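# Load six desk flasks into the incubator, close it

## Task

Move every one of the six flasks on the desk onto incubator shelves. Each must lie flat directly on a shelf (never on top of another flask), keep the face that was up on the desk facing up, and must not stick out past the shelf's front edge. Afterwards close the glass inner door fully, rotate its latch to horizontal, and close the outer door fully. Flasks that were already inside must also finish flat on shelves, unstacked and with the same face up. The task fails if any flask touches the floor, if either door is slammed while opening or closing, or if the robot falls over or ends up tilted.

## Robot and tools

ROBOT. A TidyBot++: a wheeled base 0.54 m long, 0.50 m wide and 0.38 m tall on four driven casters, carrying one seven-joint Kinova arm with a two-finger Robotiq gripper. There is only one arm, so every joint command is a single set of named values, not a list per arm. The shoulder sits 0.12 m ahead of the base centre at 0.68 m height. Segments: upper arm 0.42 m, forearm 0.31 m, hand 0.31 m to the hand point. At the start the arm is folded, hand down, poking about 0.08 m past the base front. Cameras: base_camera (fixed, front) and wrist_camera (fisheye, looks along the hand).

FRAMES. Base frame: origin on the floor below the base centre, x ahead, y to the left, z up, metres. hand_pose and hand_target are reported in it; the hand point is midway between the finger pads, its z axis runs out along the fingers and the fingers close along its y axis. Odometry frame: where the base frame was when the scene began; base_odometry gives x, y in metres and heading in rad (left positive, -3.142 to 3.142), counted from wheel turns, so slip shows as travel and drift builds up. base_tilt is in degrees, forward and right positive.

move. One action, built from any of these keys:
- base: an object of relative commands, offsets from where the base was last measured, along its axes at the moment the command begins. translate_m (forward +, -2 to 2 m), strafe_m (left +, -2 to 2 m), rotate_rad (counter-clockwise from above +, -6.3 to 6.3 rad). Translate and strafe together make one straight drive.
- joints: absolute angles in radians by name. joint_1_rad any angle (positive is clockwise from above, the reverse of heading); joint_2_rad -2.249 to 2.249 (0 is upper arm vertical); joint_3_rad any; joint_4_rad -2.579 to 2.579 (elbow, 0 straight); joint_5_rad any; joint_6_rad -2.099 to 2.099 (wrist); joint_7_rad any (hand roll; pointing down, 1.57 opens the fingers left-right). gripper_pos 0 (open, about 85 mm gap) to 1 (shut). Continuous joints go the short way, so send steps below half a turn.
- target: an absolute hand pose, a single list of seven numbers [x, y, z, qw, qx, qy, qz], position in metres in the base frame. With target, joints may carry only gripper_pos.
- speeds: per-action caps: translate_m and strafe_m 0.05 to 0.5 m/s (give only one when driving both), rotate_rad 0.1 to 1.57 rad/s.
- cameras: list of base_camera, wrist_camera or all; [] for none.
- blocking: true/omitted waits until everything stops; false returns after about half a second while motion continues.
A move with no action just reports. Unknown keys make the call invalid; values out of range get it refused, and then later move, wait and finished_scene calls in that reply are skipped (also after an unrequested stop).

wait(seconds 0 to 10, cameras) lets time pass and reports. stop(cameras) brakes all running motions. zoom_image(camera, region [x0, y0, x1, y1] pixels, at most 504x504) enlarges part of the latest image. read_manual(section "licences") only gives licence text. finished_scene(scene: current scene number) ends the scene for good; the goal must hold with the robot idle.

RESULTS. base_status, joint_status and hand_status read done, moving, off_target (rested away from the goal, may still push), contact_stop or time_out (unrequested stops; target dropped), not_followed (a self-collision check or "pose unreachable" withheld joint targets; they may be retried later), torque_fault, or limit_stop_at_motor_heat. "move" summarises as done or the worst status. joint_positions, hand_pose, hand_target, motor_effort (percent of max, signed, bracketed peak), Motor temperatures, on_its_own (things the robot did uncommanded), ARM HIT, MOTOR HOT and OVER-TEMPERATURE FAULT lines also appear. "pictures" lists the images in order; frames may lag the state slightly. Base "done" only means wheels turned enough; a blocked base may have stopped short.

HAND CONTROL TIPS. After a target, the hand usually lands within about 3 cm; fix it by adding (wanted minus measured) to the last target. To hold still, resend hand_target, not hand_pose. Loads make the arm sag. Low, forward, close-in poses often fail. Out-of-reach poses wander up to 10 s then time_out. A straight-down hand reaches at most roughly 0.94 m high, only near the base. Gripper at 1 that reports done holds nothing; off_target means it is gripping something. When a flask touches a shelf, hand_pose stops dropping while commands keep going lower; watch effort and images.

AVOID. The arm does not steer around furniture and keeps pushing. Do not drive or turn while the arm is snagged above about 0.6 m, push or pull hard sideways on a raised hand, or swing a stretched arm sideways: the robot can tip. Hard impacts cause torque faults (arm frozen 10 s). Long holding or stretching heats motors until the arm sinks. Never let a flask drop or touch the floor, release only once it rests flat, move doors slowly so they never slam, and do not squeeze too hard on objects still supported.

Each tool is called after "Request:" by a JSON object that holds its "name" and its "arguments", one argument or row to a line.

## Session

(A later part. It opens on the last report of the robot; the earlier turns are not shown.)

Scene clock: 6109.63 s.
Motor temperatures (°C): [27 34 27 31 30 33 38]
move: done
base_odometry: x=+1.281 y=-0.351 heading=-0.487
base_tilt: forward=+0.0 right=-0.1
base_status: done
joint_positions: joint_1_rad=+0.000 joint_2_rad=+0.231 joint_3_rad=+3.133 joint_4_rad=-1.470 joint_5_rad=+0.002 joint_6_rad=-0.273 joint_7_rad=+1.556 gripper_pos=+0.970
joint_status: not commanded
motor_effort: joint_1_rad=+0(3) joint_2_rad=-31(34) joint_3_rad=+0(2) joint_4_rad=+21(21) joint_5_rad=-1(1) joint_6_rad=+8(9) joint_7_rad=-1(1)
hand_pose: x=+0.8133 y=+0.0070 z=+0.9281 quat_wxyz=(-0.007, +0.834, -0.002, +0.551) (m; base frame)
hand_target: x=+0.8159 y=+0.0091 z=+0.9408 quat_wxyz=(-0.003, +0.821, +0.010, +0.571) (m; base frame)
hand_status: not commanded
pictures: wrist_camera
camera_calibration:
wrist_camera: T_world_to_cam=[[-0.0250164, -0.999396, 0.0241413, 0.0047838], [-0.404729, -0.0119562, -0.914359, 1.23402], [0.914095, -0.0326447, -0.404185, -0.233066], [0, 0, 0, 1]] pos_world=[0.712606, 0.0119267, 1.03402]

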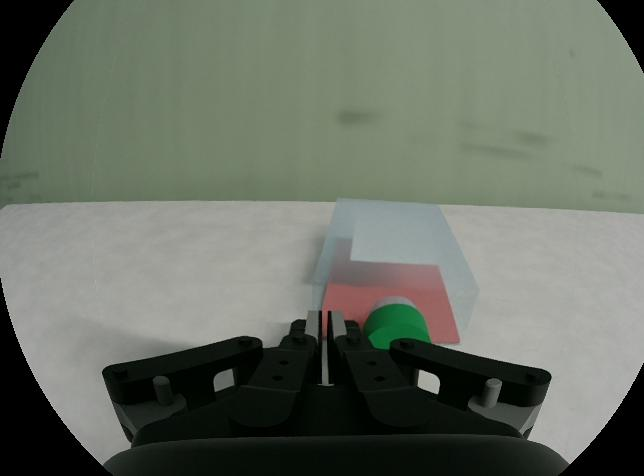

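Request:
{"name": "move", "arguments": {
  "base": {"translate_m": -0.1, "strafe_m": 0.022},
  "speeds": {"translate_m": 0.1},
  "cameras": []
}}

Request:
{"name": "move", "arguments": {
  "base": {"rotate_rad": -0.127, "strafe_m": 0.073},
  "speeds": {"strafe_m": 0.15},
  "joints": {"joint_2_rad": 0.165, "joint_4_rad": -1.41, "joint_6_rad": -0.36, "gripper_pos": 0.0},
  "cameras": ["wrist_camera", "base_camera"]
}}

Scene clock: 6129.80 s.
Motor temperatures (°C): [27 34 27 31 30 33 38]
move: done
base_odometry: x=+1.203 y=-0.285 heading=-0.487
base_tilt: forward=+0.0 right=-0.2
base_status: done
joint_positions: joint_1_rad=+0.000 joint_2_rad=+0.233 joint_3_rad=+3.133 joint_4_rad=-1.470 joint_5_rad=+0.002 joint_6_rad=-0.273 joint_7_rad=+1.556 gripper_pos=+0.970
joint_status: not commanded
motor_effort: joint_1_rad=+0(2) joint_2_rad=-31(36) joint_3_rad=+0(1) joint_4_rad=+21(22) joint_5_rad=+0(1) joint_6_rad=+8(9) joint_7_rad=-1(1)
hand_pose: x=+0.8136 y=+0.0070 z=+0.9271 quat_wxyz=(-0.007, +0.835, -0.002, +0.550) (m; base frame)
hand_target: x=+0.8159 y=+0.0091 z=+0.9408 quat_wxyz=(-0.003, +0.821, +0.010, +0.571) (m; base frame)
hand_status: not commanded
pictures: none
No camera images: "cameras" was empty.

Scene clock: 6130.97 s.
Motor temperatures (°C): [27 34 27 31 30 33 38]
move: done
base_odometry: x=+1.237 y=-0.221 heading=-0.615
base_tilt: forward=+0.0 right=-0.2
base_status: done
joint_positions: joint_1_rad=-0.001 joint_2_rad=+0.182 joint_3_rad=+3.133 joint_4_rad=-1.426 joint_5_rad=+0.002 joint_6_rad=-0.315 joint_7_rad=+1.556 gripper_pos=+0.000
joint_status: all done
motor_effort: joint_1_rad=-1(5) joint_2_rad=-30(35) joint_3_rad=+0(3) joint_4_rad=+21(22) joint_5_rad=-1(1) joint_6_rad=+9(10) joint_7_rad=+0(1)
hand_pose: x=+0.8012 y=+0.0071 z=+0.9765 quat_wxyz=(-0.007, +0.820, -0.002, +0.572) (m; base frame)
hand_target: x=+0.7932 y=+0.0106 z=+0.9848 quat_wxyz=(-0.004, +0.823, +0.012, +0.567) (m; base frame)
hand_status: not commanded
pictures: base_camera, wrist_camera
camera_calibration:
wrist_camera: T_world_to_cam=[[-0.0261224, -0.999399, 0.022796, 0.00562686], [-0.357464, -0.0119575, -0.93385, 1.25448], [0.933562, -0.0325432, -0.356937, -0.264185], [0, 0, 0, 1]] pos_world=[0.695211, 0.0120265, 1.07707]

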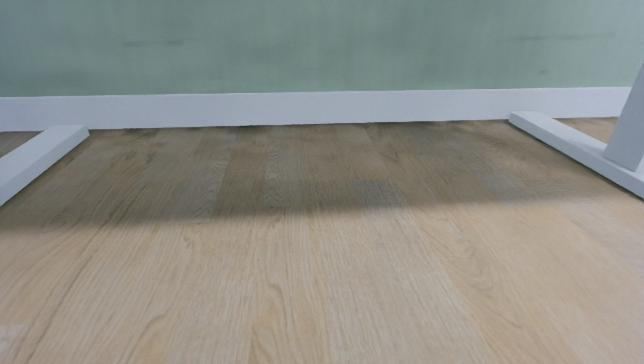

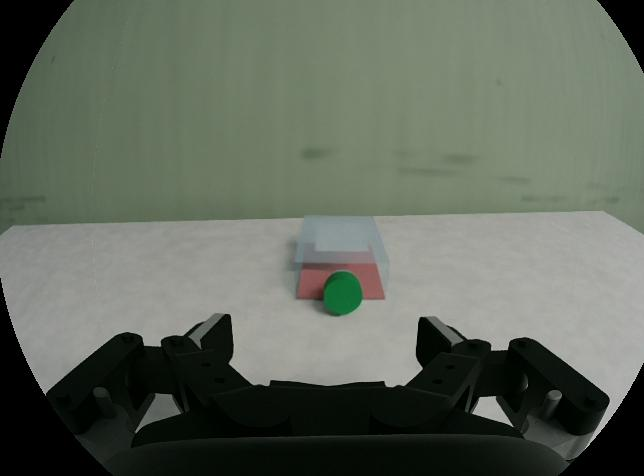

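Request:
{"name": "move", "arguments": {
  "base": {"strafe_m": -0.0145},
  "speeds": {"strafe_m": 0.06},
  "joints": {"joint_2_rad": 0.17, "joint_4_rad": -1.52, "joint_6_rad": -0.23},
  "cameras": []
}}

Request:
{"name": "move", "arguments": {
  "base": {"translate_m": 0.09},
  "speeds": {"translate_m": 0.12},
  "cameras": ["wrist_camera"]
}}

Scene clock: 6147.13 s.
Motor temperatures (°C): [27 34 27 31 30 33 38]
move: done
base_odometry: x=+1.229 y=-0.232 heading=-0.615
base_tilt: forward=+0.0 right=-0.2
base_status: done
joint_positions: joint_1_rad=+0.001 joint_2_rad=+0.182 joint_3_rad=+3.133 joint_4_rad=-1.510 joint_5_rad=+0.002 joint_6_rad=-0.289 joint_7_rad=+1.556 gripper_pos=+0.000
joint_status: all done
motor_effort: joint_1_rad=+0(3) joint_2_rad=-28(31) joint_3_rad=+0(2) joint_4_rad=+20(22) joint_5_rad=-1(1) joint_6_rad=+8(10) joint_7_rad=+0(1)
hand_pose: x=+0.7926 y=+0.0056 z=+0.9338 quat_wxyz=(-0.006, +0.836, -0.003, +0.548) (m; base frame)
hand_target: x=+0.7947 y=+0.0092 z=+0.9527 quat_wxyz=(-0.003, +0.819, +0.010, +0.574) (m; base frame)
hand_status: not commanded
pictures: none
No camera images: "cameras" was empty.

Scene clock: 6148.47 s.
Motor temperatures (°C): [27 34 27 31 30 33 38]
move: done
base_odometry: x=+1.302 y=-0.284 heading=-0.615
base_tilt: forward=+0.0 right=-0.2
base_status: done
joint_positions: joint_1_rad=+0.001 joint_2_rad=+0.182 joint_3_rad=+3.133 joint_4_rad=-1.510 joint_5_rad=+0.002 joint_6_rad=-0.289 joint_7_rad=+1.556 gripper_pos=+0.000
joint_status: not commanded
motor_effort: joint_1_rad=+0(1) joint_2_rad=-29(33) joint_3_rad=+0(1) joint_4_rad=+21(22) joint_5_rad=+0(1) joint_6_rad=+8(9) joint_7_rad=-1(1)
hand_pose: x=+0.7926 y=+0.0056 z=+0.9332 quat_wxyz=(-0.006, +0.836, -0.003, +0.548) (m; base frame)
hand_target: x=+0.7947 y=+0.0092 z=+0.9527 quat_wxyz=(-0.003, +0.819, +0.010, +0.574) (m; base frame)
hand_status: not commanded
pictures: wrist_camera
camera_calibration:
wrist_camera: T_world_to_cam=[[-0.0267543, -0.999331, 0.0249425, 0.00351869], [-0.411246, -0.0117391, -0.911449, 1.23272], [0.911131, -0.0346427, -0.410657, -0.203701], [0, 0, 0, 1]] pos_world=[0.692642, 0.0109305, 1.03982]

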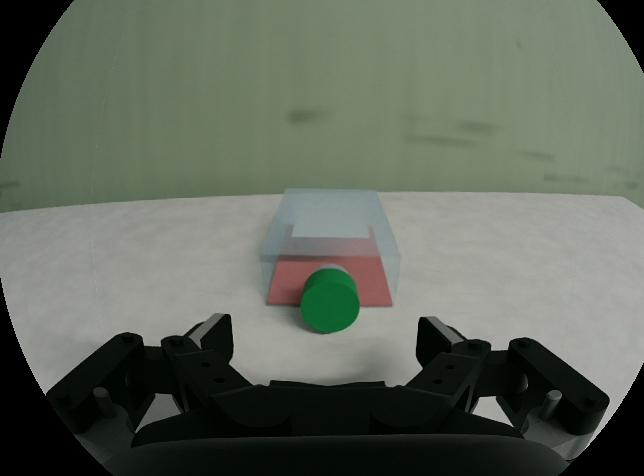

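Request:
{"name": "move", "arguments": {
  "joints": {"joint_2_rad": 0.17, "joint_4_rad": -1.545, "joint_6_rad": -0.21},
  "cameras": []
}}

Request:
{"name": "move", "arguments": {
  "base": {"translate_m": 0.058, "strafe_m": -0.003},
  "speeds": {"translate_m": 0.06},
  "cameras": ["wrist_camera"]
}}

Scene clock: 6160.07 s.
Motor temperatures (°C): [27 34 27 31 30 33 38]
move: done
base_odometry: x=+1.302 y=-0.284 heading=-0.615
base_tilt: forward=+0.0 right=-0.2
base_status: not commanded
joint_positions: joint_1_rad=+0.001 joint_2_rad=+0.182 joint_3_rad=+3.133 joint_4_rad=-1.531 joint_5_rad=+0.002 joint_6_rad=-0.277 joint_7_rad=+1.556 gripper_pos=+0.000
joint_status: all done
motor_effort: joint_1_rad=+0(1) joint_2_rad=-28(30) joint_3_rad=+0(0) joint_4_rad=+21(22) joint_5_rad=-1(1) joint_6_rad=+8(9) joint_7_rad=+0(1)
hand_pose: x=+0.7906 y=+0.0056 z=+0.9238 quat_wxyz=(-0.006, +0.839, -0.003, +0.544) (m; base frame)
hand_target: x=+0.7931 y=+0.0090 z=+0.9434 quat_wxyz=(-0.003, +0.821, +0.010, +0.572) (m; base frame)
hand_status: not commanded
pictures: none
No camera images: "cameras" was empty.

Scene clock: 6161.53 s.
Motor temperatures (°C): [27 34 27 31 30 33 38]
move: done
base_odometry: x=+1.348 y=-0.320 heading=-0.615
base_tilt: forward=+0.0 right=-0.2
base_status: done
joint_positions: joint_1_rad=+0.001 joint_2_rad=+0.182 joint_3_rad=+3.133 joint_4_rad=-1.531 joint_5_rad=+0.002 joint_6_rad=-0.277 joint_7_rad=+1.556 gripper_pos=+0.000
joint_status: not commanded
motor_effort: joint_1_rad=+0(1) joint_2_rad=-29(32) joint_3_rad=+0(1) joint_4_rad=+21(21) joint_5_rad=+0(1) joint_6_rad=+9(9) joint_7_rad=+0(1)
hand_pose: x=+0.7905 y=+0.0056 z=+0.9238 quat_wxyz=(-0.006, +0.839, -0.003, +0.544) (m; base frame)
hand_target: x=+0.7931 y=+0.0090 z=+0.9434 quat_wxyz=(-0.003, +0.821, +0.010, +0.572) (m; base frame)
hand_status: not commanded
pictures: wrist_camera
camera_calibration:
wrist_camera: T_world_to_cam=[[-0.0264711, -0.99933, 0.0252894, 0.00314883], [-0.420008, -0.0118385, -0.907443, 1.22647], [0.907134, -0.0346428, -0.419413, -0.194425], [0, 0, 0, 1]] pos_world=[0.691579, 0.0109308, 1.03133]

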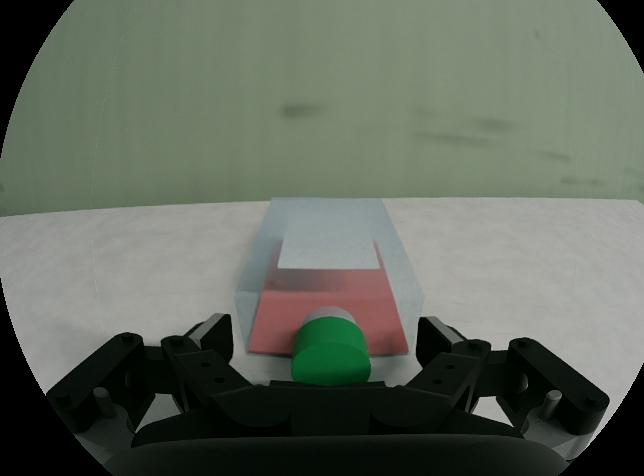

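Request:
{"name": "move", "arguments": {
  "base": {"translate_m": -0.006},
  "speeds": {"translate_m": 0.05},
  "cameras": []
}}

Request:
{"name": "move", "arguments": {
  "joints": {"gripper_pos": 0.8},
  "cameras": ["wrist_camera"]
}}

Scene clock: 6182.37 s.
Motor temperatures (°C): [27 34 27 31 30 33 38]
move: done
base_odometry: x=+1.343 y=-0.316 heading=-0.615
base_tilt: forward=+0.0 right=-0.2
base_status: done
joint_positions: joint_1_rad=+0.001 joint_2_rad=+0.181 joint_3_rad=+3.133 joint_4_rad=-1.532 joint_5_rad=+0.002 joint_6_rad=-0.277 joint_7_rad=+1.556 gripper_pos=+0.000
joint_status: not commanded
motor_effort: joint_1_rad=+0(1) joint_2_rad=-29(34) joint_3_rad=+0(0) joint_4_rad=+21(21) joint_5_rad=+0(1) joint_6_rad=+9(9) joint_7_rad=-1(1)
hand_pose: x=+0.7902 y=+0.0057 z=+0.9246 quat_wxyz=(-0.006, +0.839, -0.003, +0.545) (m; base frame)
hand_target: x=+0.7931 y=+0.0090 z=+0.9434 quat_wxyz=(-0.003, +0.821, +0.010, +0.572) (m; base frame)
hand_status: not commanded
pictures: none
No camera images: "cameras" was empty.

Scene clock: 6183.37 s.
Motor temperatures (°C): [27 34 27 31 30 33 38]
move: off_target
base_odometry: x=+1.343 y=-0.316 heading=-0.615
base_tilt: forward=+0.1 right=-0.2
base_status: not commanded
joint_positions: joint_1_rad=+0.001 joint_2_rad=+0.181 joint_3_rad=+3.133 joint_4_rad=-1.532 joint_5_rad=+0.002 joint_6_rad=-0.277 joint_7_rad=+1.556 gripper_pos=+0.686
joint_status: gripper_pos off_target (ended at +0.686, target +0.800)
motor_effort: joint_1_rad=+0(1) joint_2_rad=-28(29) joint_3_rad=+0(0) joint_4_rad=+20(21) joint_5_rad=-1(1) joint_6_rad=+8(9) joint_7_rad=+0(1)
hand_pose: x=+0.7903 y=+0.0056 z=+0.9247 quat_wxyz=(-0.006, +0.839, -0.003, +0.545) (m; base frame)
hand_target: x=+0.7931 y=+0.0090 z=+0.9434 quat_wxyz=(-0.003, +0.821, +0.010, +0.572) (m; base frame)
hand_status: not commanded
pictures: wrist_camera
camera_calibration:
wrist_camera: T_world_to_cam=[[-0.0265158, -0.99933, 0.0252435, 0.00319604], [-0.418422, -0.0118387, -0.908176, 1.22668], [0.907866, -0.0346434, -0.417827, -0.195863], [0, 0, 0, 1]] pos_world=[0.691172, 0.0109309, 1.03212]

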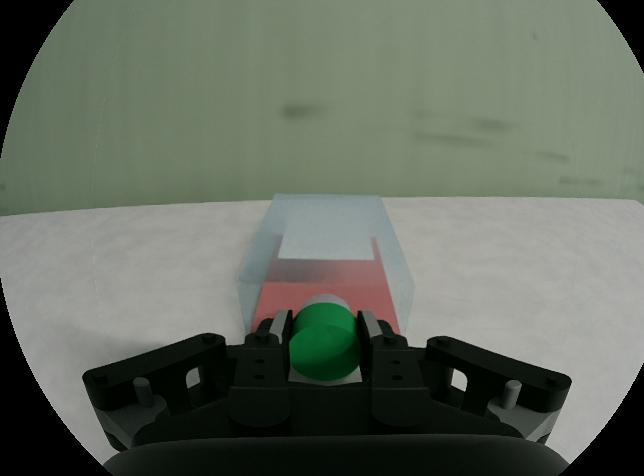

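Request:
{"name": "move", "arguments": {
  "joints": {"joint_2_rad": 0.05},
  "cameras": []
}}

Request:
{"name": "move", "arguments": {
  "base": {"translate_m": -0.35},
  "speeds": {"translate_m": 0.3},
  "cameras": ["wrist_camera"]
}}

Scene clock: 6212.67 s.
Motor temperatures (°C): [27 34 27 31 30 33 38]
move: done
base_odometry: x=+1.343 y=-0.316 heading=-0.615
base_tilt: forward=+0.0 right=-0.2
base_status: not commanded
joint_positions: joint_1_rad=+0.001 joint_2_rad=+0.066 joint_3_rad=+3.133 joint_4_rad=-1.540 joint_5_rad=+0.002 joint_6_rad=-0.277 joint_7_rad=+1.556 gripper_pos=+0.686
joint_status: all done
motor_effort: joint_1_rad=+0(1) joint_2_rad=-26(33) joint_3_rad=+0(0) joint_4_rad=+22(23) joint_5_rad=+0(1) joint_6_rad=+9(10) joint_7_rad=+0(1)
hand_pose: x=+0.7571 y=+0.0057 z=+0.9952 quat_wxyz=(-0.006, +0.808, -0.002, +0.589) (m; base frame)
hand_target: x=+0.7569 y=+0.0090 z=+1.0223 quat_wxyz=(-0.002, +0.785, +0.010, +0.620) (m; base frame)
hand_status: not commanded
pictures: none
No camera images: "cameras" was empty.

Scene clock: 6214.77 s.
Motor temperatures (°C): [27 34 27 31 30 33 38]
move: done
base_odometry: x=+1.057 y=-0.115 heading=-0.615
base_tilt: forward=+0.1 right=-0.1
base_status: done
joint_positions: joint_1_rad=+0.001 joint_2_rad=+0.064 joint_3_rad=+3.133 joint_4_rad=-1.540 joint_5_rad=+0.002 joint_6_rad=-0.277 joint_7_rad=+1.556 gripper_pos=+0.686
joint_status: not commanded
motor_effort: joint_1_rad=+0(1) joint_2_rad=-26(30) joint_3_rad=+0(1) joint_4_rad=+22(23) joint_5_rad=+0(1) joint_6_rad=+10(10) joint_7_rad=+0(1)
hand_pose: x=+0.7563 y=+0.0057 z=+0.9969 quat_wxyz=(-0.006, +0.808, -0.002, +0.590) (m; base frame)
hand_target: x=+0.7569 y=+0.0090 z=+1.0223 quat_wxyz=(-0.002, +0.785, +0.010, +0.620) (m; base frame)
hand_status: not commanded
pictures: wrist_camera
camera_calibration:
wrist_camera: T_world_to_cam=[[-0.0290865, -0.999328, 0.0222904, 0.00535602], [-0.316651, -0.0119394, -0.948467, 1.24121], [0.948096, -0.0346458, -0.316091, -0.266716], [0, 0, 0, 1]] pos_world=[0.646058, 0.0109312, 1.09282]

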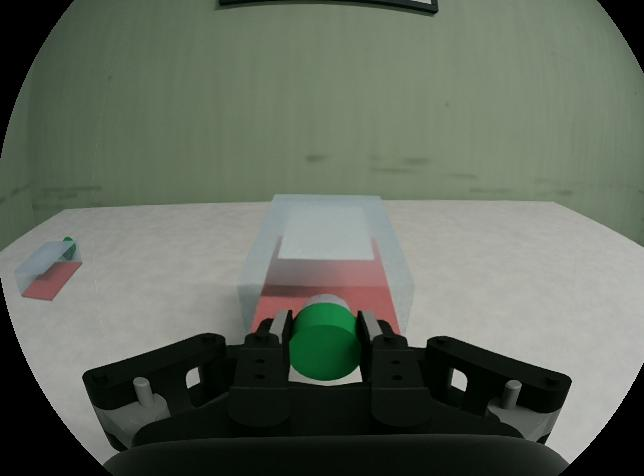

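Lifted securely. Drive to the incubator staging.

Request:
{"name": "move", "arguments": {
  "base": {"translate_m": -0.575, "strafe_m": -0.815, "rotate_rad": -1.475},
  "speeds": {"translate_m": 0.4, "rotate_rad": 0.8},
  "cameras": ["wrist_camera", "base_camera"]
}}

Scene clock: 6224.47 s.
Motor temperatures (°C): [27 34 27 31 30 33 38]
move: done
base_odometry: x=+0.117 y=-0.449 heading=-2.090
base_tilt: forward=+0.0 right=-0.2
base_status: done
joint_positions: joint_1_rad=-0.002 joint_2_rad=+0.064 joint_3_rad=+3.132 joint_4_rad=-1.540 joint_5_rad=+0.002 joint_6_rad=-0.277 joint_7_rad=+1.556 gripper_pos=+0.686
joint_status: not commanded
motor_effort: joint_1_rad=+0(4) joint_2_rad=-26(29) joint_3_rad=+0(4) joint_4_rad=+22(22) joint_5_rad=+1(1) joint_6_rad=+10(10) joint_7_rad=+0(1)
hand_pose: x=+0.7564 y=+0.0089 z=+0.9965 quat_wxyz=(-0.007, +0.808, +0.000, +0.590) (m; base frame)
hand_target: x=+0.7569 y=+0.0090 z=+1.0223 quat_wxyz=(-0.002, +0.785, +0.010, +0.620) (m; base frame)
hand_status: not commanded
pictures: base_camera, wrist_camera
camera_calibration:
wrist_camera: T_world_to_cam=[[-0.0240473, -0.999463, 0.0222491, 0.00474805], [-0.317083, -0.0134812, -0.948302, 1.2411], [0.948093, -0.0298589, -0.316588, -0.266313], [0, 0, 0, 1]] pos_world=[0.646136, 0.0135252, 1.09252]

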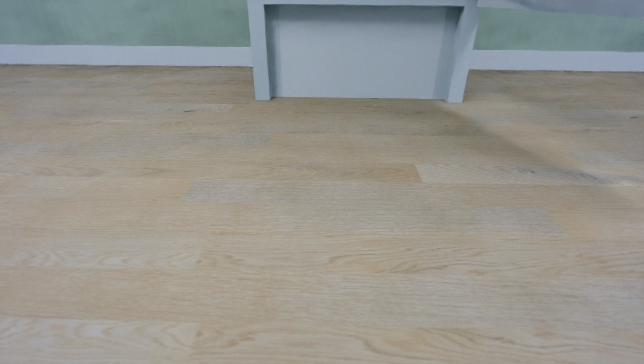

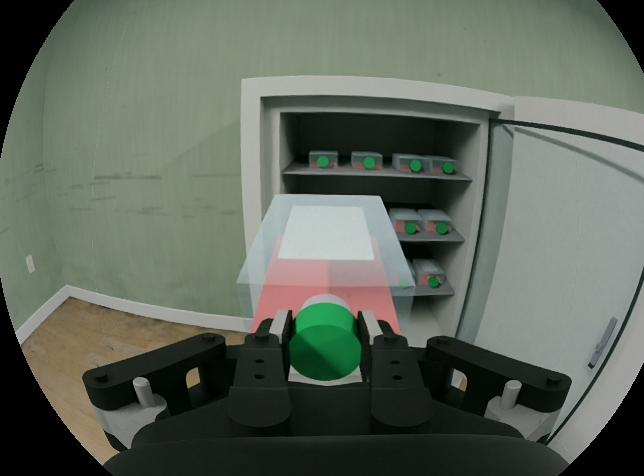

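Request:
{"name": "move", "arguments": {
  "base": {"strafe_m": -0.112, "rotate_rad": -0.01},
  "speeds": {"strafe_m": 0.15},
  "joints": {"joint_2_rad": 0.485, "joint_4_rad": -2.062, "joint_6_rad": 0.629},
  "cameras": []
}}

Request:
{"name": "move", "arguments": {
  "base": {"translate_m": 0.5},
  "speeds": {"translate_m": 0.3},
  "cameras": ["wrist_camera", "base_camera"]
}}

Scene clock: 6280.10 s.
Motor temperatures (°C): [27 34 27 31 30 33 38]
move: done
base_odometry: x=+0.020 y=-0.393 heading=-2.100
base_tilt: forward=+0.0 right=-0.2
base_status: done
joint_positions: joint_1_rad=-0.002 joint_2_rad=+0.494 joint_3_rad=+3.131 joint_4_rad=-2.049 joint_5_rad=+0.002 joint_6_rad=+0.545 joint_7_rad=+1.556 gripper_pos=+0.686
joint_status: all done
motor_effort: joint_1_rad=+0(5) joint_2_rad=-34(39) joint_3_rad=+0(4) joint_4_rad=+15(22) joint_5_rad=+0(1) joint_6_rad=+9(11) joint_7_rad=-1(1)
hand_pose: x=+0.7788 y=+0.0091 z=+0.6635 quat_wxyz=(-0.009, +0.841, -0.002, +0.541) (m; base frame)
hand_target: x=+0.7838 y=-0.0002 z=+0.6877 quat_wxyz=(+0.010, +0.819, +0.003, +0.574) (m; base frame)
hand_status: not commanded
pictures: none
No camera images: "cameras" was empty.

Scene clock: 6282.67 s.
Motor temperatures (°C): [27 34 27 31 30 33 38]
move: done
base_odometry: x=-0.233 y=-0.825 heading=-2.100
base_tilt: forward=+0.1 right=-0.2
base_status: done
joint_positions: joint_1_rad=-0.002 joint_2_rad=+0.495 joint_3_rad=+3.131 joint_4_rad=-2.052 joint_5_rad=+0.002 joint_6_rad=+0.550 joint_7_rad=+1.556 gripper_pos=+0.686
joint_status: not commanded
motor_effort: joint_1_rad=+0(1) joint_2_rad=-34(36) joint_3_rad=-1(1) joint_4_rad=+14(16) joint_5_rad=+0(1) joint_6_rad=+9(10) joint_7_rad=+0(1)
hand_pose: x=+0.7781 y=+0.0091 z=+0.6628 quat_wxyz=(-0.009, +0.841, -0.002, +0.541) (m; base frame)
hand_target: x=+0.7838 y=-0.0002 z=+0.6877 quat_wxyz=(+0.010, +0.819, +0.003, +0.574) (m; base frame)
hand_status: not commanded
pictures: base_camera, wrist_camera
camera_calibration:
wrist_camera: T_world_to_cam=[[-0.0209709, -0.999559, 0.0210282, 0.0113459], [-0.425909, -0.0100972, -0.90471, 0.987235], [0.904523, -0.0279287, -0.425509, -0.286414], [0, 0, 0, 1]] pos_world=[0.679778, 0.01331, 0.771051]

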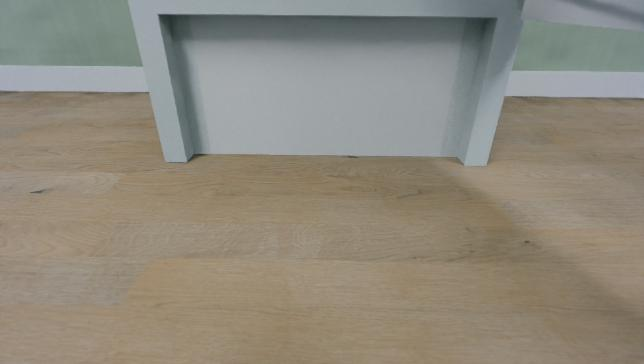

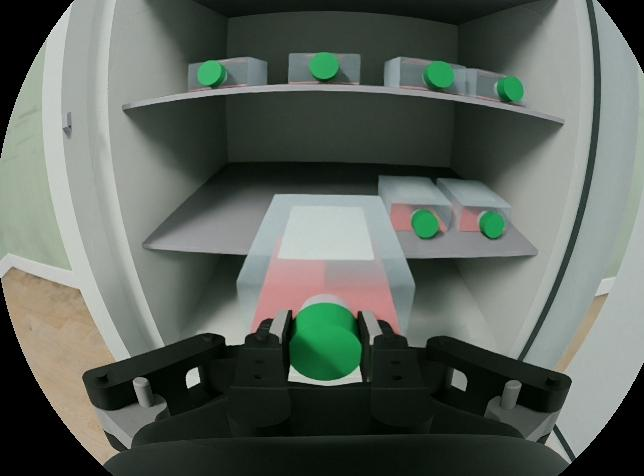

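Request:
{"name": "move", "arguments": {
  "base": {"rotate_rad": -0.0205, "strafe_m": 0.017},
  "speeds": {"strafe_m": 0.06},
  "cameras": []
}}

Request:
{"name": "move", "arguments": {
  "base": {"translate_m": 0.14},
  "speeds": {"translate_m": 0.12},
  "cameras": ["wrist_camera", "base_camera"]
}}

Scene clock: 6303.37 s.
Motor temperatures (°C): [27 34 27 31 30 33 38]
move: done
base_odometry: x=-0.218 y=-0.834 heading=-2.121
base_tilt: forward=+0.1 right=-0.1
base_status: done
joint_positions: joint_1_rad=-0.001 joint_2_rad=+0.495 joint_3_rad=+3.131 joint_4_rad=-2.052 joint_5_rad=+0.002 joint_6_rad=+0.550 joint_7_rad=+1.556 gripper_pos=+0.686
joint_status: not commanded
motor_effort: joint_1_rad=+0(4) joint_2_rad=-34(35) joint_3_rad=+0(3) joint_4_rad=+14(15) joint_5_rad=-1(2) joint_6_rad=+9(9) joint_7_rad=-1(1)
hand_pose: x=+0.7781 y=+0.0087 z=+0.6628 quat_wxyz=(-0.009, +0.841, -0.002, +0.541) (m; base frame)
hand_target: x=+0.7838 y=-0.0002 z=+0.6877 quat_wxyz=(+0.010, +0.819, +0.003, +0.574) (m; base frame)
hand_status: not commanded
pictures: none
No camera images: "cameras" was empty.

Scene clock: 6305.13 s.
Motor temperatures (°C): [27 34 27 31 30 33 38]
move: done
base_odometry: x=-0.291 y=-0.953 heading=-2.121
base_tilt: forward=+0.0 right=-0.2
base_status: done
joint_positions: joint_1_rad=-0.001 joint_2_rad=+0.496 joint_3_rad=+3.131 joint_4_rad=-2.054 joint_5_rad=+0.002 joint_6_rad=+0.551 joint_7_rad=+1.556 gripper_pos=+0.686
joint_status: not commanded
motor_effort: joint_1_rad=-1(1) joint_2_rad=-34(36) joint_3_rad=+0(1) joint_4_rad=+15(16) joint_5_rad=+0(1) joint_6_rad=+9(10) joint_7_rad=+0(1)
hand_pose: x=+0.7775 y=+0.0087 z=+0.6618 quat_wxyz=(-0.009, +0.841, -0.002, +0.541) (m; base frame)
hand_target: x=+0.7838 y=-0.0002 z=+0.6877 quat_wxyz=(+0.010, +0.819, +0.003, +0.574) (m; base frame)
hand_status: not commanded
pictures: base_camera, wrist_camera
camera_calibration:
wrist_camera: T_world_to_cam=[[-0.0215271, -0.999543, 0.0212187, 0.0112887], [-0.427207, -0.00999185, -0.904098, 0.986662], [0.903897, -0.0285274, -0.426797, -0.285026], [0, 0, 0, 1]] pos_world=[0.679387, 0.0130111, 0.770152]

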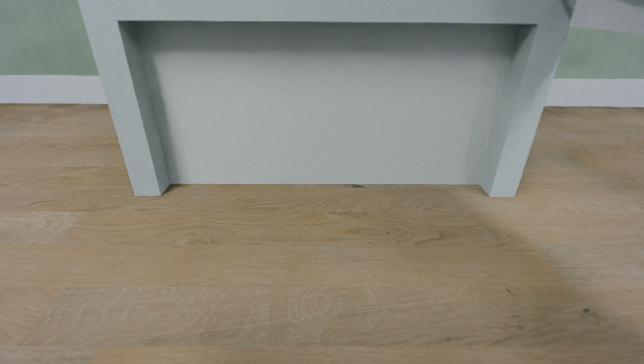

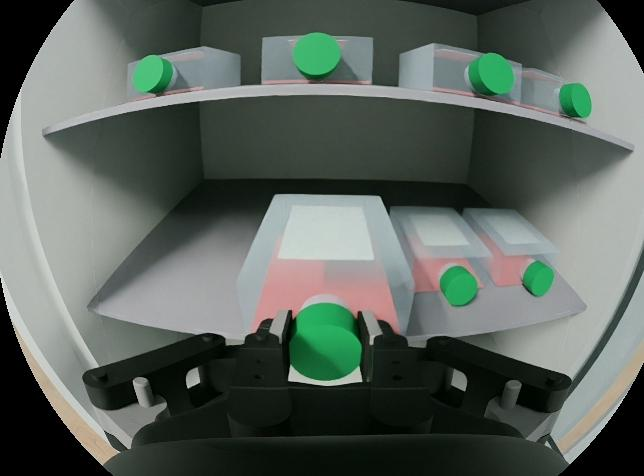

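Request:
{"name": "move", "arguments": {
  "base": {"translate_m": 0.135},
  "speeds": {"translate_m": 0.1},
  "cameras": ["wrist_camera", "base_camera"]
}}

Scene clock: 6326.13 s.
Motor temperatures (°C): [27 34 27 31 30 33 38]
move: done
base_odometry: x=-0.362 y=-1.068 heading=-2.120
base_tilt: forward=+0.0 right=-0.1
base_status: done
joint_positions: joint_1_rad=-0.001 joint_2_rad=+0.496 joint_3_rad=+3.131 joint_4_rad=-2.055 joint_5_rad=+0.002 joint_6_rad=+0.551 joint_7_rad=+1.556 gripper_pos=+0.686
joint_status: not commanded
motor_effort: joint_1_rad=+0(1) joint_2_rad=-34(36) joint_3_rad=+0(1) joint_4_rad=+14(16) joint_5_rad=-1(1) joint_6_rad=+9(10) joint_7_rad=+0(1)
hand_pose: x=+0.7771 y=+0.0087 z=+0.6610 quat_wxyz=(-0.009, +0.842, -0.002, +0.540) (m; base frame)
hand_target: x=+0.7838 y=-0.0002 z=+0.6877 quat_wxyz=(+0.010, +0.819, +0.003, +0.574) (m; base frame)
hand_status: not commanded
pictures: base_camera, wrist_camera
camera_calibration:
wrist_camera: T_world_to_cam=[[-0.0214986, -0.999543, 0.0212503, 0.0112535], [-0.42842, -0.00999434, -0.903524, 0.986286], [0.903324, -0.0285285, -0.428009, -0.283736], [0, 0, 0, 1]] pos_world=[0.679092, 0.0130111, 0.769452]

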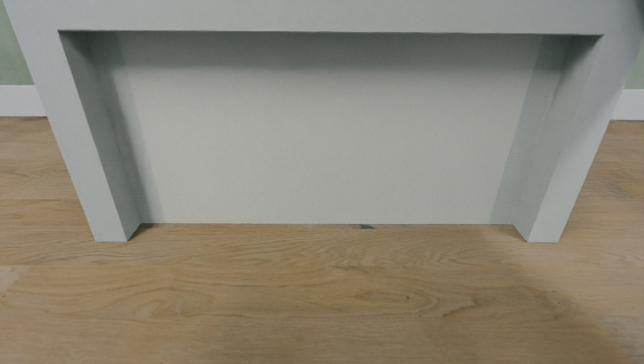

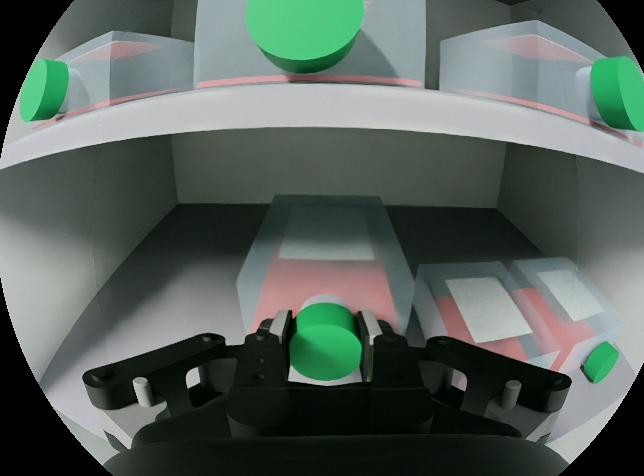

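Request:
{"name": "move", "arguments": {
  "joints": {"joint_2_rad": 0.558, "joint_4_rad": -2.082, "joint_6_rad": 0.718},
  "cameras": ["wrist_camera"]
}}

Scene clock: 6334.67 s.
Motor temperatures (°C): [27 34 27 31 30 33 38]
move: done
base_odometry: x=-0.362 y=-1.068 heading=-2.120
base_tilt: forward=+0.0 right=-0.2
base_status: not commanded
joint_positions: joint_1_rad=-0.001 joint_2_rad=+0.565 joint_3_rad=+3.131 joint_4_rad=-2.069 joint_5_rad=+0.002 joint_6_rad=+0.639 joint_7_rad=+1.556 gripper_pos=+0.686
joint_status: all done
motor_effort: joint_1_rad=+0(1) joint_2_rad=-35(37) joint_3_rad=-1(1) joint_4_rad=+13(15) joint_5_rad=+0(1) joint_6_rad=+9(10) joint_7_rad=+0(1)
hand_pose: x=+0.7809 y=+0.0087 z=+0.6348 quat_wxyz=(-0.009, +0.840, -0.002, +0.543) (m; base frame)
hand_target: x=+0.7851 y=-0.0010 z=+0.6560 quat_wxyz=(+0.011, +0.820, +0.003, +0.572) (m; base frame)
hand_status: not commanded
pictures: wrist_camera
camera_calibration:
wrist_camera: T_world_to_cam=[[-0.0218758, -0.999554, 0.0203385, 0.012819], [-0.422491, -0.00919502, -0.906321, 0.9615], [0.906103, -0.0284193, -0.422101, -0.304229], [0, 0, 0, 1]] pos_world=[0.682168, 0.0130083, 0.742751]

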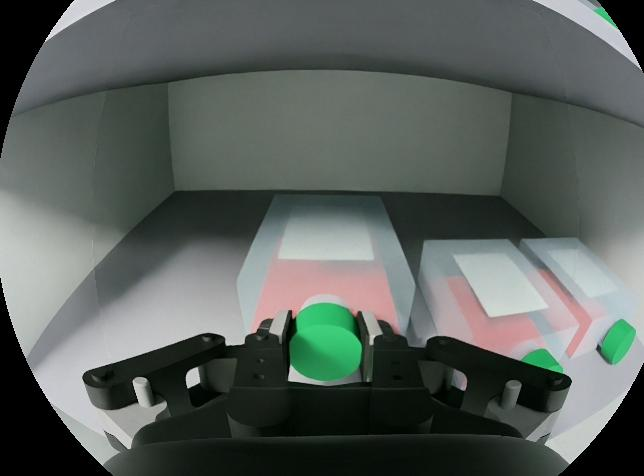

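Request:
{"name": "move", "arguments": {
  "joints": {"joint_2_rad": 0.603, "joint_4_rad": -2.09, "joint_6_rad": 0.772},
  "cameras": []
}}

Request:
{"name": "move", "arguments": {
  "joints": {"joint_2_rad": 0.62, "joint_4_rad": -2.093, "joint_6_rad": 0.793},
  "cameras": ["wrist_camera"]
}}

Scene clock: 6346.50 s.
Motor temperatures (°C): [27 34 27 31 30 33 38]
move: done
base_odometry: x=-0.362 y=-1.068 heading=-2.120
base_tilt: forward=+0.1 right=-0.3
base_status: not commanded
joint_positions: joint_1_rad=-0.001 joint_2_rad=+0.607 joint_3_rad=+3.131 joint_4_rad=-2.075 joint_5_rad=+0.002 joint_6_rad=+0.695 joint_7_rad=+1.556 gripper_pos=+0.686
joint_status: all done
motor_effort: joint_1_rad=+0(1) joint_2_rad=-35(37) joint_3_rad=-1(1) joint_4_rad=+12(14) joint_5_rad=+0(1) joint_6_rad=+9(10) joint_7_rad=+1(1)
hand_pose: x=+0.7832 y=+0.0087 z=+0.6202 quat_wxyz=(-0.009, +0.838, -0.002, +0.546) (m; base frame)
hand_target: x=+0.7862 y=-0.0015 z=+0.6383 quat_wxyz=(+0.012, +0.820, +0.003, +0.573) (m; base frame)
hand_status: not commanded
pictures: none
No camera images: "cameras" was empty.

Scene clock: 6347.13 s.
Motor temperatures (°C): [27 34 27 31 30 33 38]
move: done
base_odometry: x=-0.362 y=-1.068 heading=-2.120
base_tilt: forward=+0.0 right=-0.1
base_status: not commanded
joint_positions: joint_1_rad=-0.001 joint_2_rad=+0.621 joint_3_rad=+3.131 joint_4_rad=-2.076 joint_5_rad=+0.002 joint_6_rad=+0.716 joint_7_rad=+1.556 gripper_pos=+0.686
joint_status: all done
motor_effort: joint_1_rad=+0(0) joint_2_rad=-36(37) joint_3_rad=+0(1) joint_4_rad=+12(13) joint_5_rad=+0(1) joint_6_rad=+9(10) joint_7_rad=+0(1)
hand_pose: x=+0.7842 y=+0.0087 z=+0.6162 quat_wxyz=(-0.009, +0.836, -0.003, +0.548) (m; base frame)
hand_target: x=+0.7865 y=-0.0017 z=+0.6318 quat_wxyz=(+0.013, +0.819, +0.003, +0.573) (m; base frame)
hand_status: not commanded
pictures: wrist_camera
camera_calibration:
wrist_camera: T_world_to_cam=[[-0.0224581, -0.999561, 0.019324, 0.0142978], [-0.41083, -0.00839436, -0.911673, 0.940073], [0.911435, -0.0284133, -0.410462, -0.326505], [0, 0, 0, 1]] pos_world=[0.68412, 0.0129057, 0.722745]

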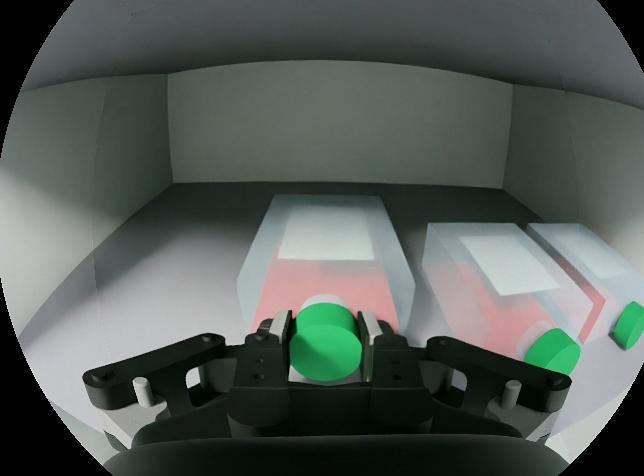

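Request:
{"name": "move", "arguments": {
  "joints": {"joint_2_rad": 0.636, "joint_4_rad": -2.096, "joint_6_rad": 0.80},
  "cameras": []
}}

Request:
{"name": "move", "arguments": {
  "joints": {"joint_2_rad": 0.646, "joint_4_rad": -2.098, "joint_6_rad": 0.81},
  "cameras": ["wrist_camera"]
}}

Scene clock: 6365.57 s.
Motor temperatures (°C): [27 34 27 31 30 33 38]
move: done
base_odometry: x=-0.362 y=-1.068 heading=-2.120
base_tilt: forward=+0.0 right=-0.2
base_status: not commanded
joint_positions: joint_1_rad=-0.001 joint_2_rad=+0.636 joint_3_rad=+3.131 joint_4_rad=-2.080 joint_5_rad=+0.002 joint_6_rad=+0.722 joint_7_rad=+1.556 gripper_pos=+0.686
joint_status: all done
motor_effort: joint_1_rad=+0(1) joint_2_rad=-36(37) joint_3_rad=+0(1) joint_4_rad=+12(12) joint_5_rad=-1(1) joint_6_rad=+9(10) joint_7_rad=+0(1)
hand_pose: x=+0.7825 y=+0.0087 z=+0.6062 quat_wxyz=(-0.009, +0.840, -0.003, +0.543) (m; base frame)
hand_target: x=+0.7852 y=-0.0018 z=+0.6219 quat_wxyz=(+0.013, +0.823, +0.003, +0.568) (m; base frame)
hand_status: not commanded
pictures: none
No camera images: "cameras" was empty.

Scene clock: 6366.10 s.
Motor temperatures (°C): [27 34 27 31 30 33 38]
move: done
base_odometry: x=-0.362 y=-1.068 heading=-2.120
base_tilt: forward=+0.0 right=-0.2
base_status: not commanded
joint_positions: joint_1_rad=-0.001 joint_2_rad=+0.644 joint_3_rad=+3.131 joint_4_rad=-2.081 joint_5_rad=+0.002 joint_6_rad=+0.733 joint_7_rad=+1.556 gripper_pos=+0.686
joint_status: all done
motor_effort: joint_1_rad=+0(1) joint_2_rad=-35(36) joint_3_rad=-1(1) joint_4_rad=+11(12) joint_5_rad=+0(1) joint_6_rad=+9(9) joint_7_rad=+0(1)
hand_pose: x=+0.7829 y=+0.0087 z=+0.6036 quat_wxyz=(-0.009, +0.839, -0.003, +0.544) (m; base frame)
hand_target: x=+0.7848 y=-0.0019 z=+0.6173 quat_wxyz=(+0.013, +0.823, +0.003, +0.567) (m; base frame)
hand_status: not commanded
pictures: wrist_camera
camera_calibration:
wrist_camera: T_world_to_cam=[[-0.0223281, -0.999563, 0.0193875, 0.0143816], [-0.420802, -0.00819457, -0.907115, 0.933109], [0.906877, -0.0284124, -0.420435, -0.320867], [0, 0, 0, 1]] pos_world=[0.683963, 0.0129051, 0.711254]

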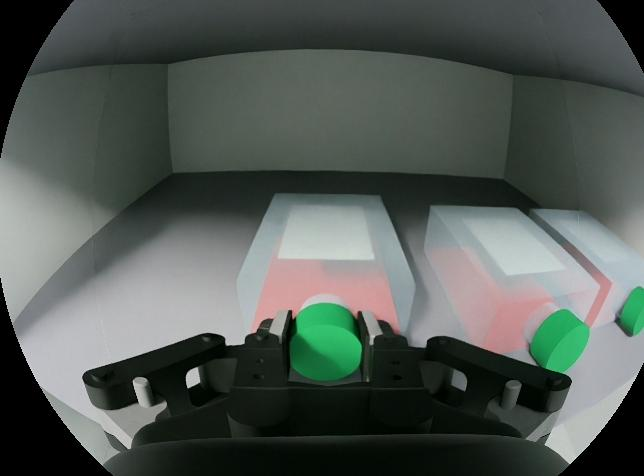

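Request:
{"name": "move", "arguments": {
  "joints": {"joint_2_rad": 0.655, "joint_4_rad": -2.1, "joint_6_rad": 0.82},
  "cameras": []
}}

Request:
{"name": "move", "arguments": {
  "joints": {"joint_2_rad": 0.664, "joint_4_rad": -2.102, "joint_6_rad": 0.83},
  "cameras": ["wrist_camera"]
}}

Scene clock: 6371.43 s.
Motor temperatures (°C): [27 34 27 31 30 33 38]
move: done
base_odometry: x=-0.362 y=-1.068 heading=-2.120
base_tilt: forward=+0.0 right=-0.2
base_status: not commanded
joint_positions: joint_1_rad=-0.001 joint_2_rad=+0.649 joint_3_rad=+3.131 joint_4_rad=-2.081 joint_5_rad=+0.002 joint_6_rad=+0.745 joint_7_rad=+1.556 gripper_pos=+0.686
joint_status: all done
motor_effort: joint_1_rad=+0(1) joint_2_rad=-36(37) joint_3_rad=-1(1) joint_4_rad=+11(12) joint_5_rad=+0(1) joint_6_rad=+9(9) joint_7_rad=+0(1)
hand_pose: x=+0.7838 y=+0.0087 z=+0.6034 quat_wxyz=(-0.009, +0.838, -0.003, +0.546) (m; base frame)
hand_target: x=+0.7845 y=-0.0019 z=+0.6134 quat_wxyz=(+0.013, +0.824, +0.003, +0.567) (m; base frame)
hand_status: not commanded
pictures: none
No camera images: "cameras" was empty.

Scene clock: 6371.97 s.
Motor temperatures (°C): [27 34 27 31 30 33 38]
move: done
base_odometry: x=-0.362 y=-1.068 heading=-2.120
base_tilt: forward=+0.0 right=-0.2
base_status: not commanded
joint_positions: joint_1_rad=-0.001 joint_2_rad=+0.655 joint_3_rad=+3.131 joint_4_rad=-2.082 joint_5_rad=+0.002 joint_6_rad=+0.758 joint_7_rad=+1.556 gripper_pos=+0.686
joint_status: all done
motor_effort: joint_1_rad=+0(1) joint_2_rad=-35(36) joint_3_rad=+0(1) joint_4_rad=+11(11) joint_5_rad=+0(1) joint_6_rad=+8(9) joint_7_rad=+0(1)
hand_pose: x=+0.7847 y=+0.0087 z=+0.6033 quat_wxyz=(-0.009, +0.836, -0.003, +0.549) (m; base frame)
hand_target: x=+0.7842 y=-0.0020 z=+0.6095 quat_wxyz=(+0.013, +0.824, +0.003, +0.567) (m; base frame)
hand_status: not commanded
pictures: wrist_camera
camera_calibration:
wrist_camera: T_world_to_cam=[[-0.0227035, -0.999565, 0.0188127, 0.0150868], [-0.408614, -0.00789625, -0.912673, 0.927437], [0.912425, -0.028408, -0.408258, -0.334389], [0, 0, 0, 1]] pos_world=[0.684412, 0.0129041, 0.709646]

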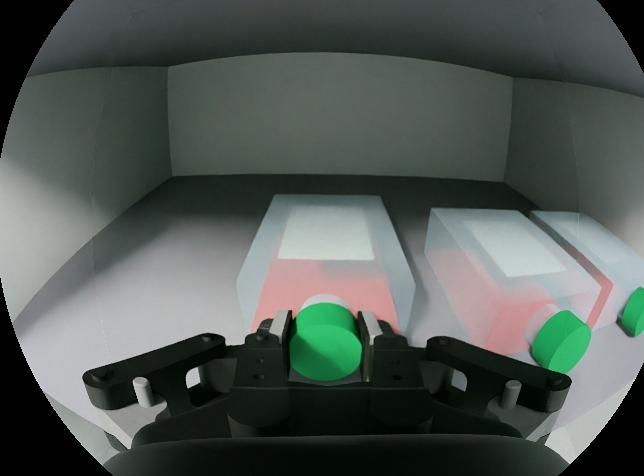

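Request:
{"name": "move", "arguments": {
  "joints": {"gripper_pos": 0.0},
  "cameras": ["wrist_camera"]
}}

Request:
{"name": "move", "arguments": {
  "base": {"translate_m": -0.27},
  "speeds": {"translate_m": 0.12},
  "cameras": ["wrist_camera", "base_camera"]
}}

Scene clock: 6378.40 s.
Motor temperatures (°C): [27 34 27 30 30 33 38]
move: done
base_odometry: x=-0.362 y=-1.068 heading=-2.120
base_tilt: forward=+0.0 right=-0.2
base_status: not commanded
joint_positions: joint_1_rad=-0.001 joint_2_rad=+0.657 joint_3_rad=+3.131 joint_4_rad=-2.082 joint_5_rad=+0.002 joint_6_rad=+0.758 joint_7_rad=+1.556 gripper_pos=+0.000
joint_status: all done
motor_effort: joint_1_rad=+0(1) joint_2_rad=-36(36) joint_3_rad=-1(1) joint_4_rad=+11(11) joint_5_rad=-1(1) joint_6_rad=+8(9) joint_7_rad=+0(1)
hand_pose: x=+0.7844 y=+0.0087 z=+0.6016 quat_wxyz=(-0.009, +0.836, -0.003, +0.548) (m; base frame)
hand_target: x=+0.7842 y=-0.0020 z=+0.6095 quat_wxyz=(+0.013, +0.824, +0.003, +0.567) (m; base frame)
hand_status: not commanded
pictures: wrist_camera
camera_calibration:
wrist_camera: T_world_to_cam=[[-0.0226554, -0.999565, 0.0188718, 0.0150362], [-0.411023, -0.00789485, -0.911591, 0.927006], [0.911343, -0.0284092, -0.410666, -0.332433], [0, 0, 0, 1]] pos_world=[0.684322, 0.0129041, 0.708248]

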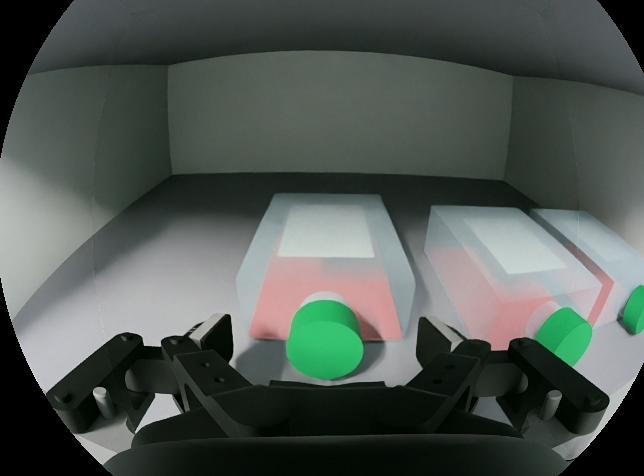

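Scene clock: 6381.23 s.
Motor temperatures (°C): [27 34 27 30 30 33 38]
move: done
base_odometry: x=-0.221 y=-0.838 heading=-2.119
base_tilt: forward=+0.0 right=-0.2
base_status: done
joint_positions: joint_1_rad=-0.001 joint_2_rad=+0.662 joint_3_rad=+3.131 joint_4_rad=-2.090 joint_5_rad=+0.002 joint_6_rad=+0.758 joint_7_rad=+1.556 gripper_pos=+0.000
joint_status: not commanded
motor_effort: joint_1_rad=+0(1) joint_2_rad=-36(37) joint_3_rad=-1(1) joint_4_rad=+10(12) joint_5_rad=-1(1) joint_6_rad=+8(9) joint_7_rad=+0(1)
hand_pose: x=+0.7808 y=+0.0087 z=+0.5953 quat_wxyz=(-0.009, +0.840, -0.003, +0.543) (m; base frame)
hand_target: x=+0.7842 y=-0.0020 z=+0.6095 quat_wxyz=(+0.013, +0.824, +0.003, +0.567) (m; base frame)
hand_status: not commanded
pictures: base_camera, wrist_camera
camera_calibration:
wrist_camera: T_world_to_cam=[[-0.0223806, -0.999564, 0.019239, 0.0146381], [-0.42218, -0.00799456, -0.906477, 0.925496], [0.906236, -0.0284098, -0.421817, -0.321236], [0, 0, 0, 1]] pos_world=[0.682169, 0.0129044, 0.703156]

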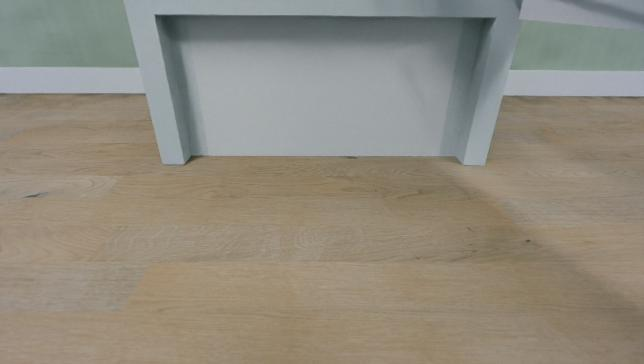

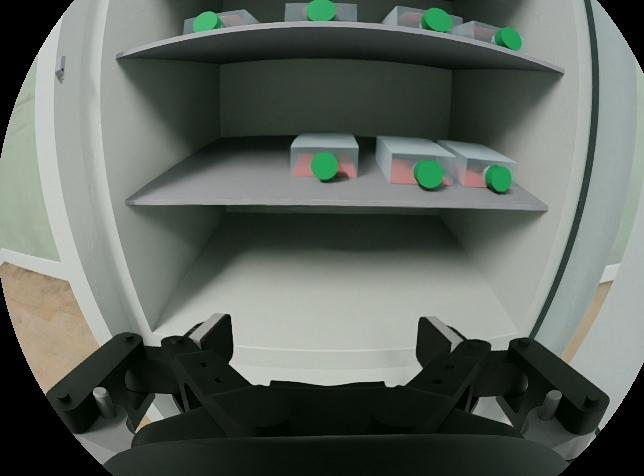

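Request:
{"name": "move", "arguments": {
  "joints": {"joint_2_rad": 0.19, "joint_4_rad": -0.93, "joint_6_rad": -1.2, "gripper_pos": 0.97},
  "base": {"translate_m": -0.3},
  "speeds": {"translate_m": 0.3},
  "cameras": ["wrist_camera"]
}}

Request:
{"name": "move", "arguments": {
  "base": {"translate_m": -1.297, "strafe_m": 0.719, "rotate_rad": 1.595},
  "cameras": ["wrist_camera", "base_camera"]
}}

Scene clock: 6496.00 s.
Motor temperatures (°C): [27 35 27 30 30 33 38]
move: done
base_odometry: x=-0.064 y=-0.582 heading=-2.119
base_tilt: forward=+0.0 right=-0.2
base_status: done
joint_positions: joint_1_rad=-0.001 joint_2_rad=+0.205 joint_3_rad=+3.131 joint_4_rad=-0.948 joint_5_rad=+0.002 joint_6_rad=-1.118 joint_7_rad=+1.556 gripper_pos=+0.970
joint_status: all done
motor_effort: joint_1_rad=-1(1) joint_2_rad=-28(40) joint_3_rad=+0(1) joint_4_rad=+19(21) joint_5_rad=+0(1) joint_6_rad=+8(10) joint_7_rad=+0(1)
hand_pose: x=+0.7299 y=+0.0071 z=+1.0208 quat_wxyz=(-0.005, +0.907, -0.002, +0.422) (m; base frame)
hand_target: x=+0.7091 y=+0.0162 z=+1.0202 quat_wxyz=(-0.011, +0.916, +0.026, +0.400) (m; base frame)
hand_status: not commanded
pictures: wrist_camera
camera_calibration:
wrist_camera: T_world_to_cam=[[-0.0150192, -0.999346, 0.0328877, -0.0155608], [-0.654158, -0.0150549, -0.756208, 1.30559], [0.756209, -0.0328714, -0.653504, 0.250436], [0, 0, 0, 1]] pos_world=[0.664446, 0.012337, 1.15147]

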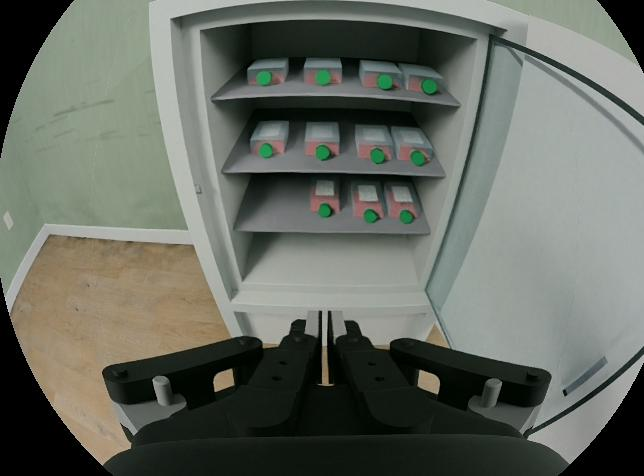

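Scene clock: 6500.50 s.
Motor temperatures (°C): [27 35 27 30 30 33 38]
move: done
base_odometry: x=+1.225 y=+0.151 heading=-0.523
base_tilt: forward=+0.0 right=-0.2
base_status: done
joint_positions: joint_1_rad=+0.003 joint_2_rad=+0.205 joint_3_rad=+3.134 joint_4_rad=-0.948 joint_5_rad=+0.002 joint_6_rad=-1.122 joint_7_rad=+1.556 gripper_pos=+0.970
joint_status: not commanded
motor_effort: joint_1_rad=+0(5) joint_2_rad=-27(32) joint_3_rad=+0(3) joint_4_rad=+19(20) joint_5_rad=+0(2) joint_6_rad=+7(8) joint_7_rad=-1(1)
hand_pose: x=+0.7293 y=+0.0031 z=+1.0196 quat_wxyz=(-0.004, +0.908, -0.005, +0.420) (m; base frame)
hand_target: x=+0.7091 y=+0.0162 z=+1.0202 quat_wxyz=(-0.011, +0.916, +0.026, +0.400) (m; base frame)
hand_status: not commanded
pictures: base_camera, wrist_camera
camera_calibration:
wrist_camera: T_world_to_cam=[[-0.0217957, -0.999202, 0.0334846, -0.0152137], [-0.657449, -0.0109071, -0.75342, 1.30383], [0.753184, -0.0384357, -0.656687, 0.255413], [0, 0, 0, 1]] pos_world=[0.664496, 0.00883644, 1.15057]

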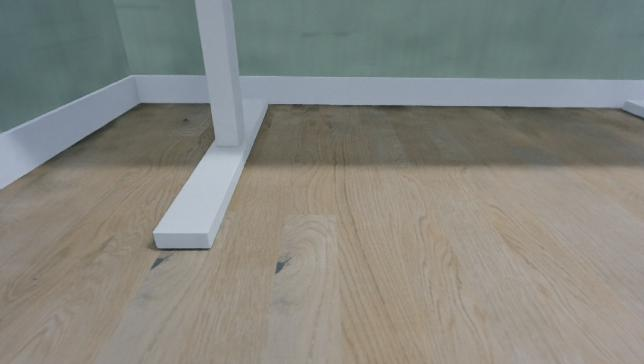

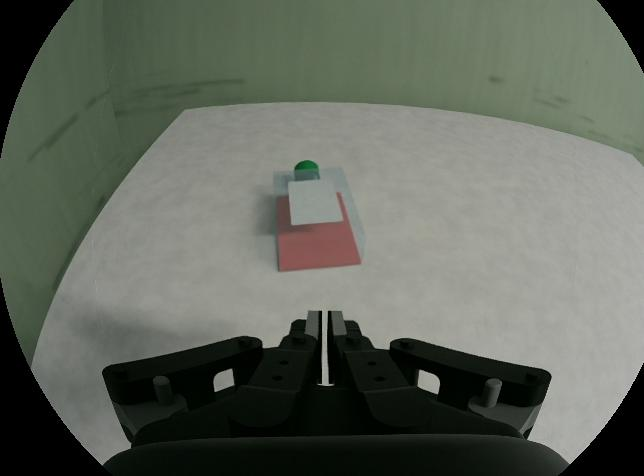

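Request:
{"name": "zoom_image", "arguments": {
  "camera": "wrist_camera",
  "region": [250, 150, 390, 280]
}}

Scaled by 3.600.

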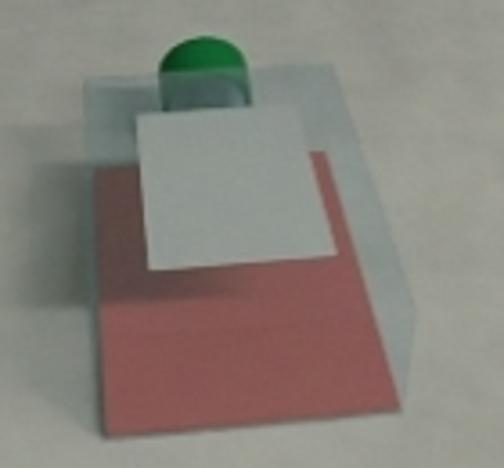

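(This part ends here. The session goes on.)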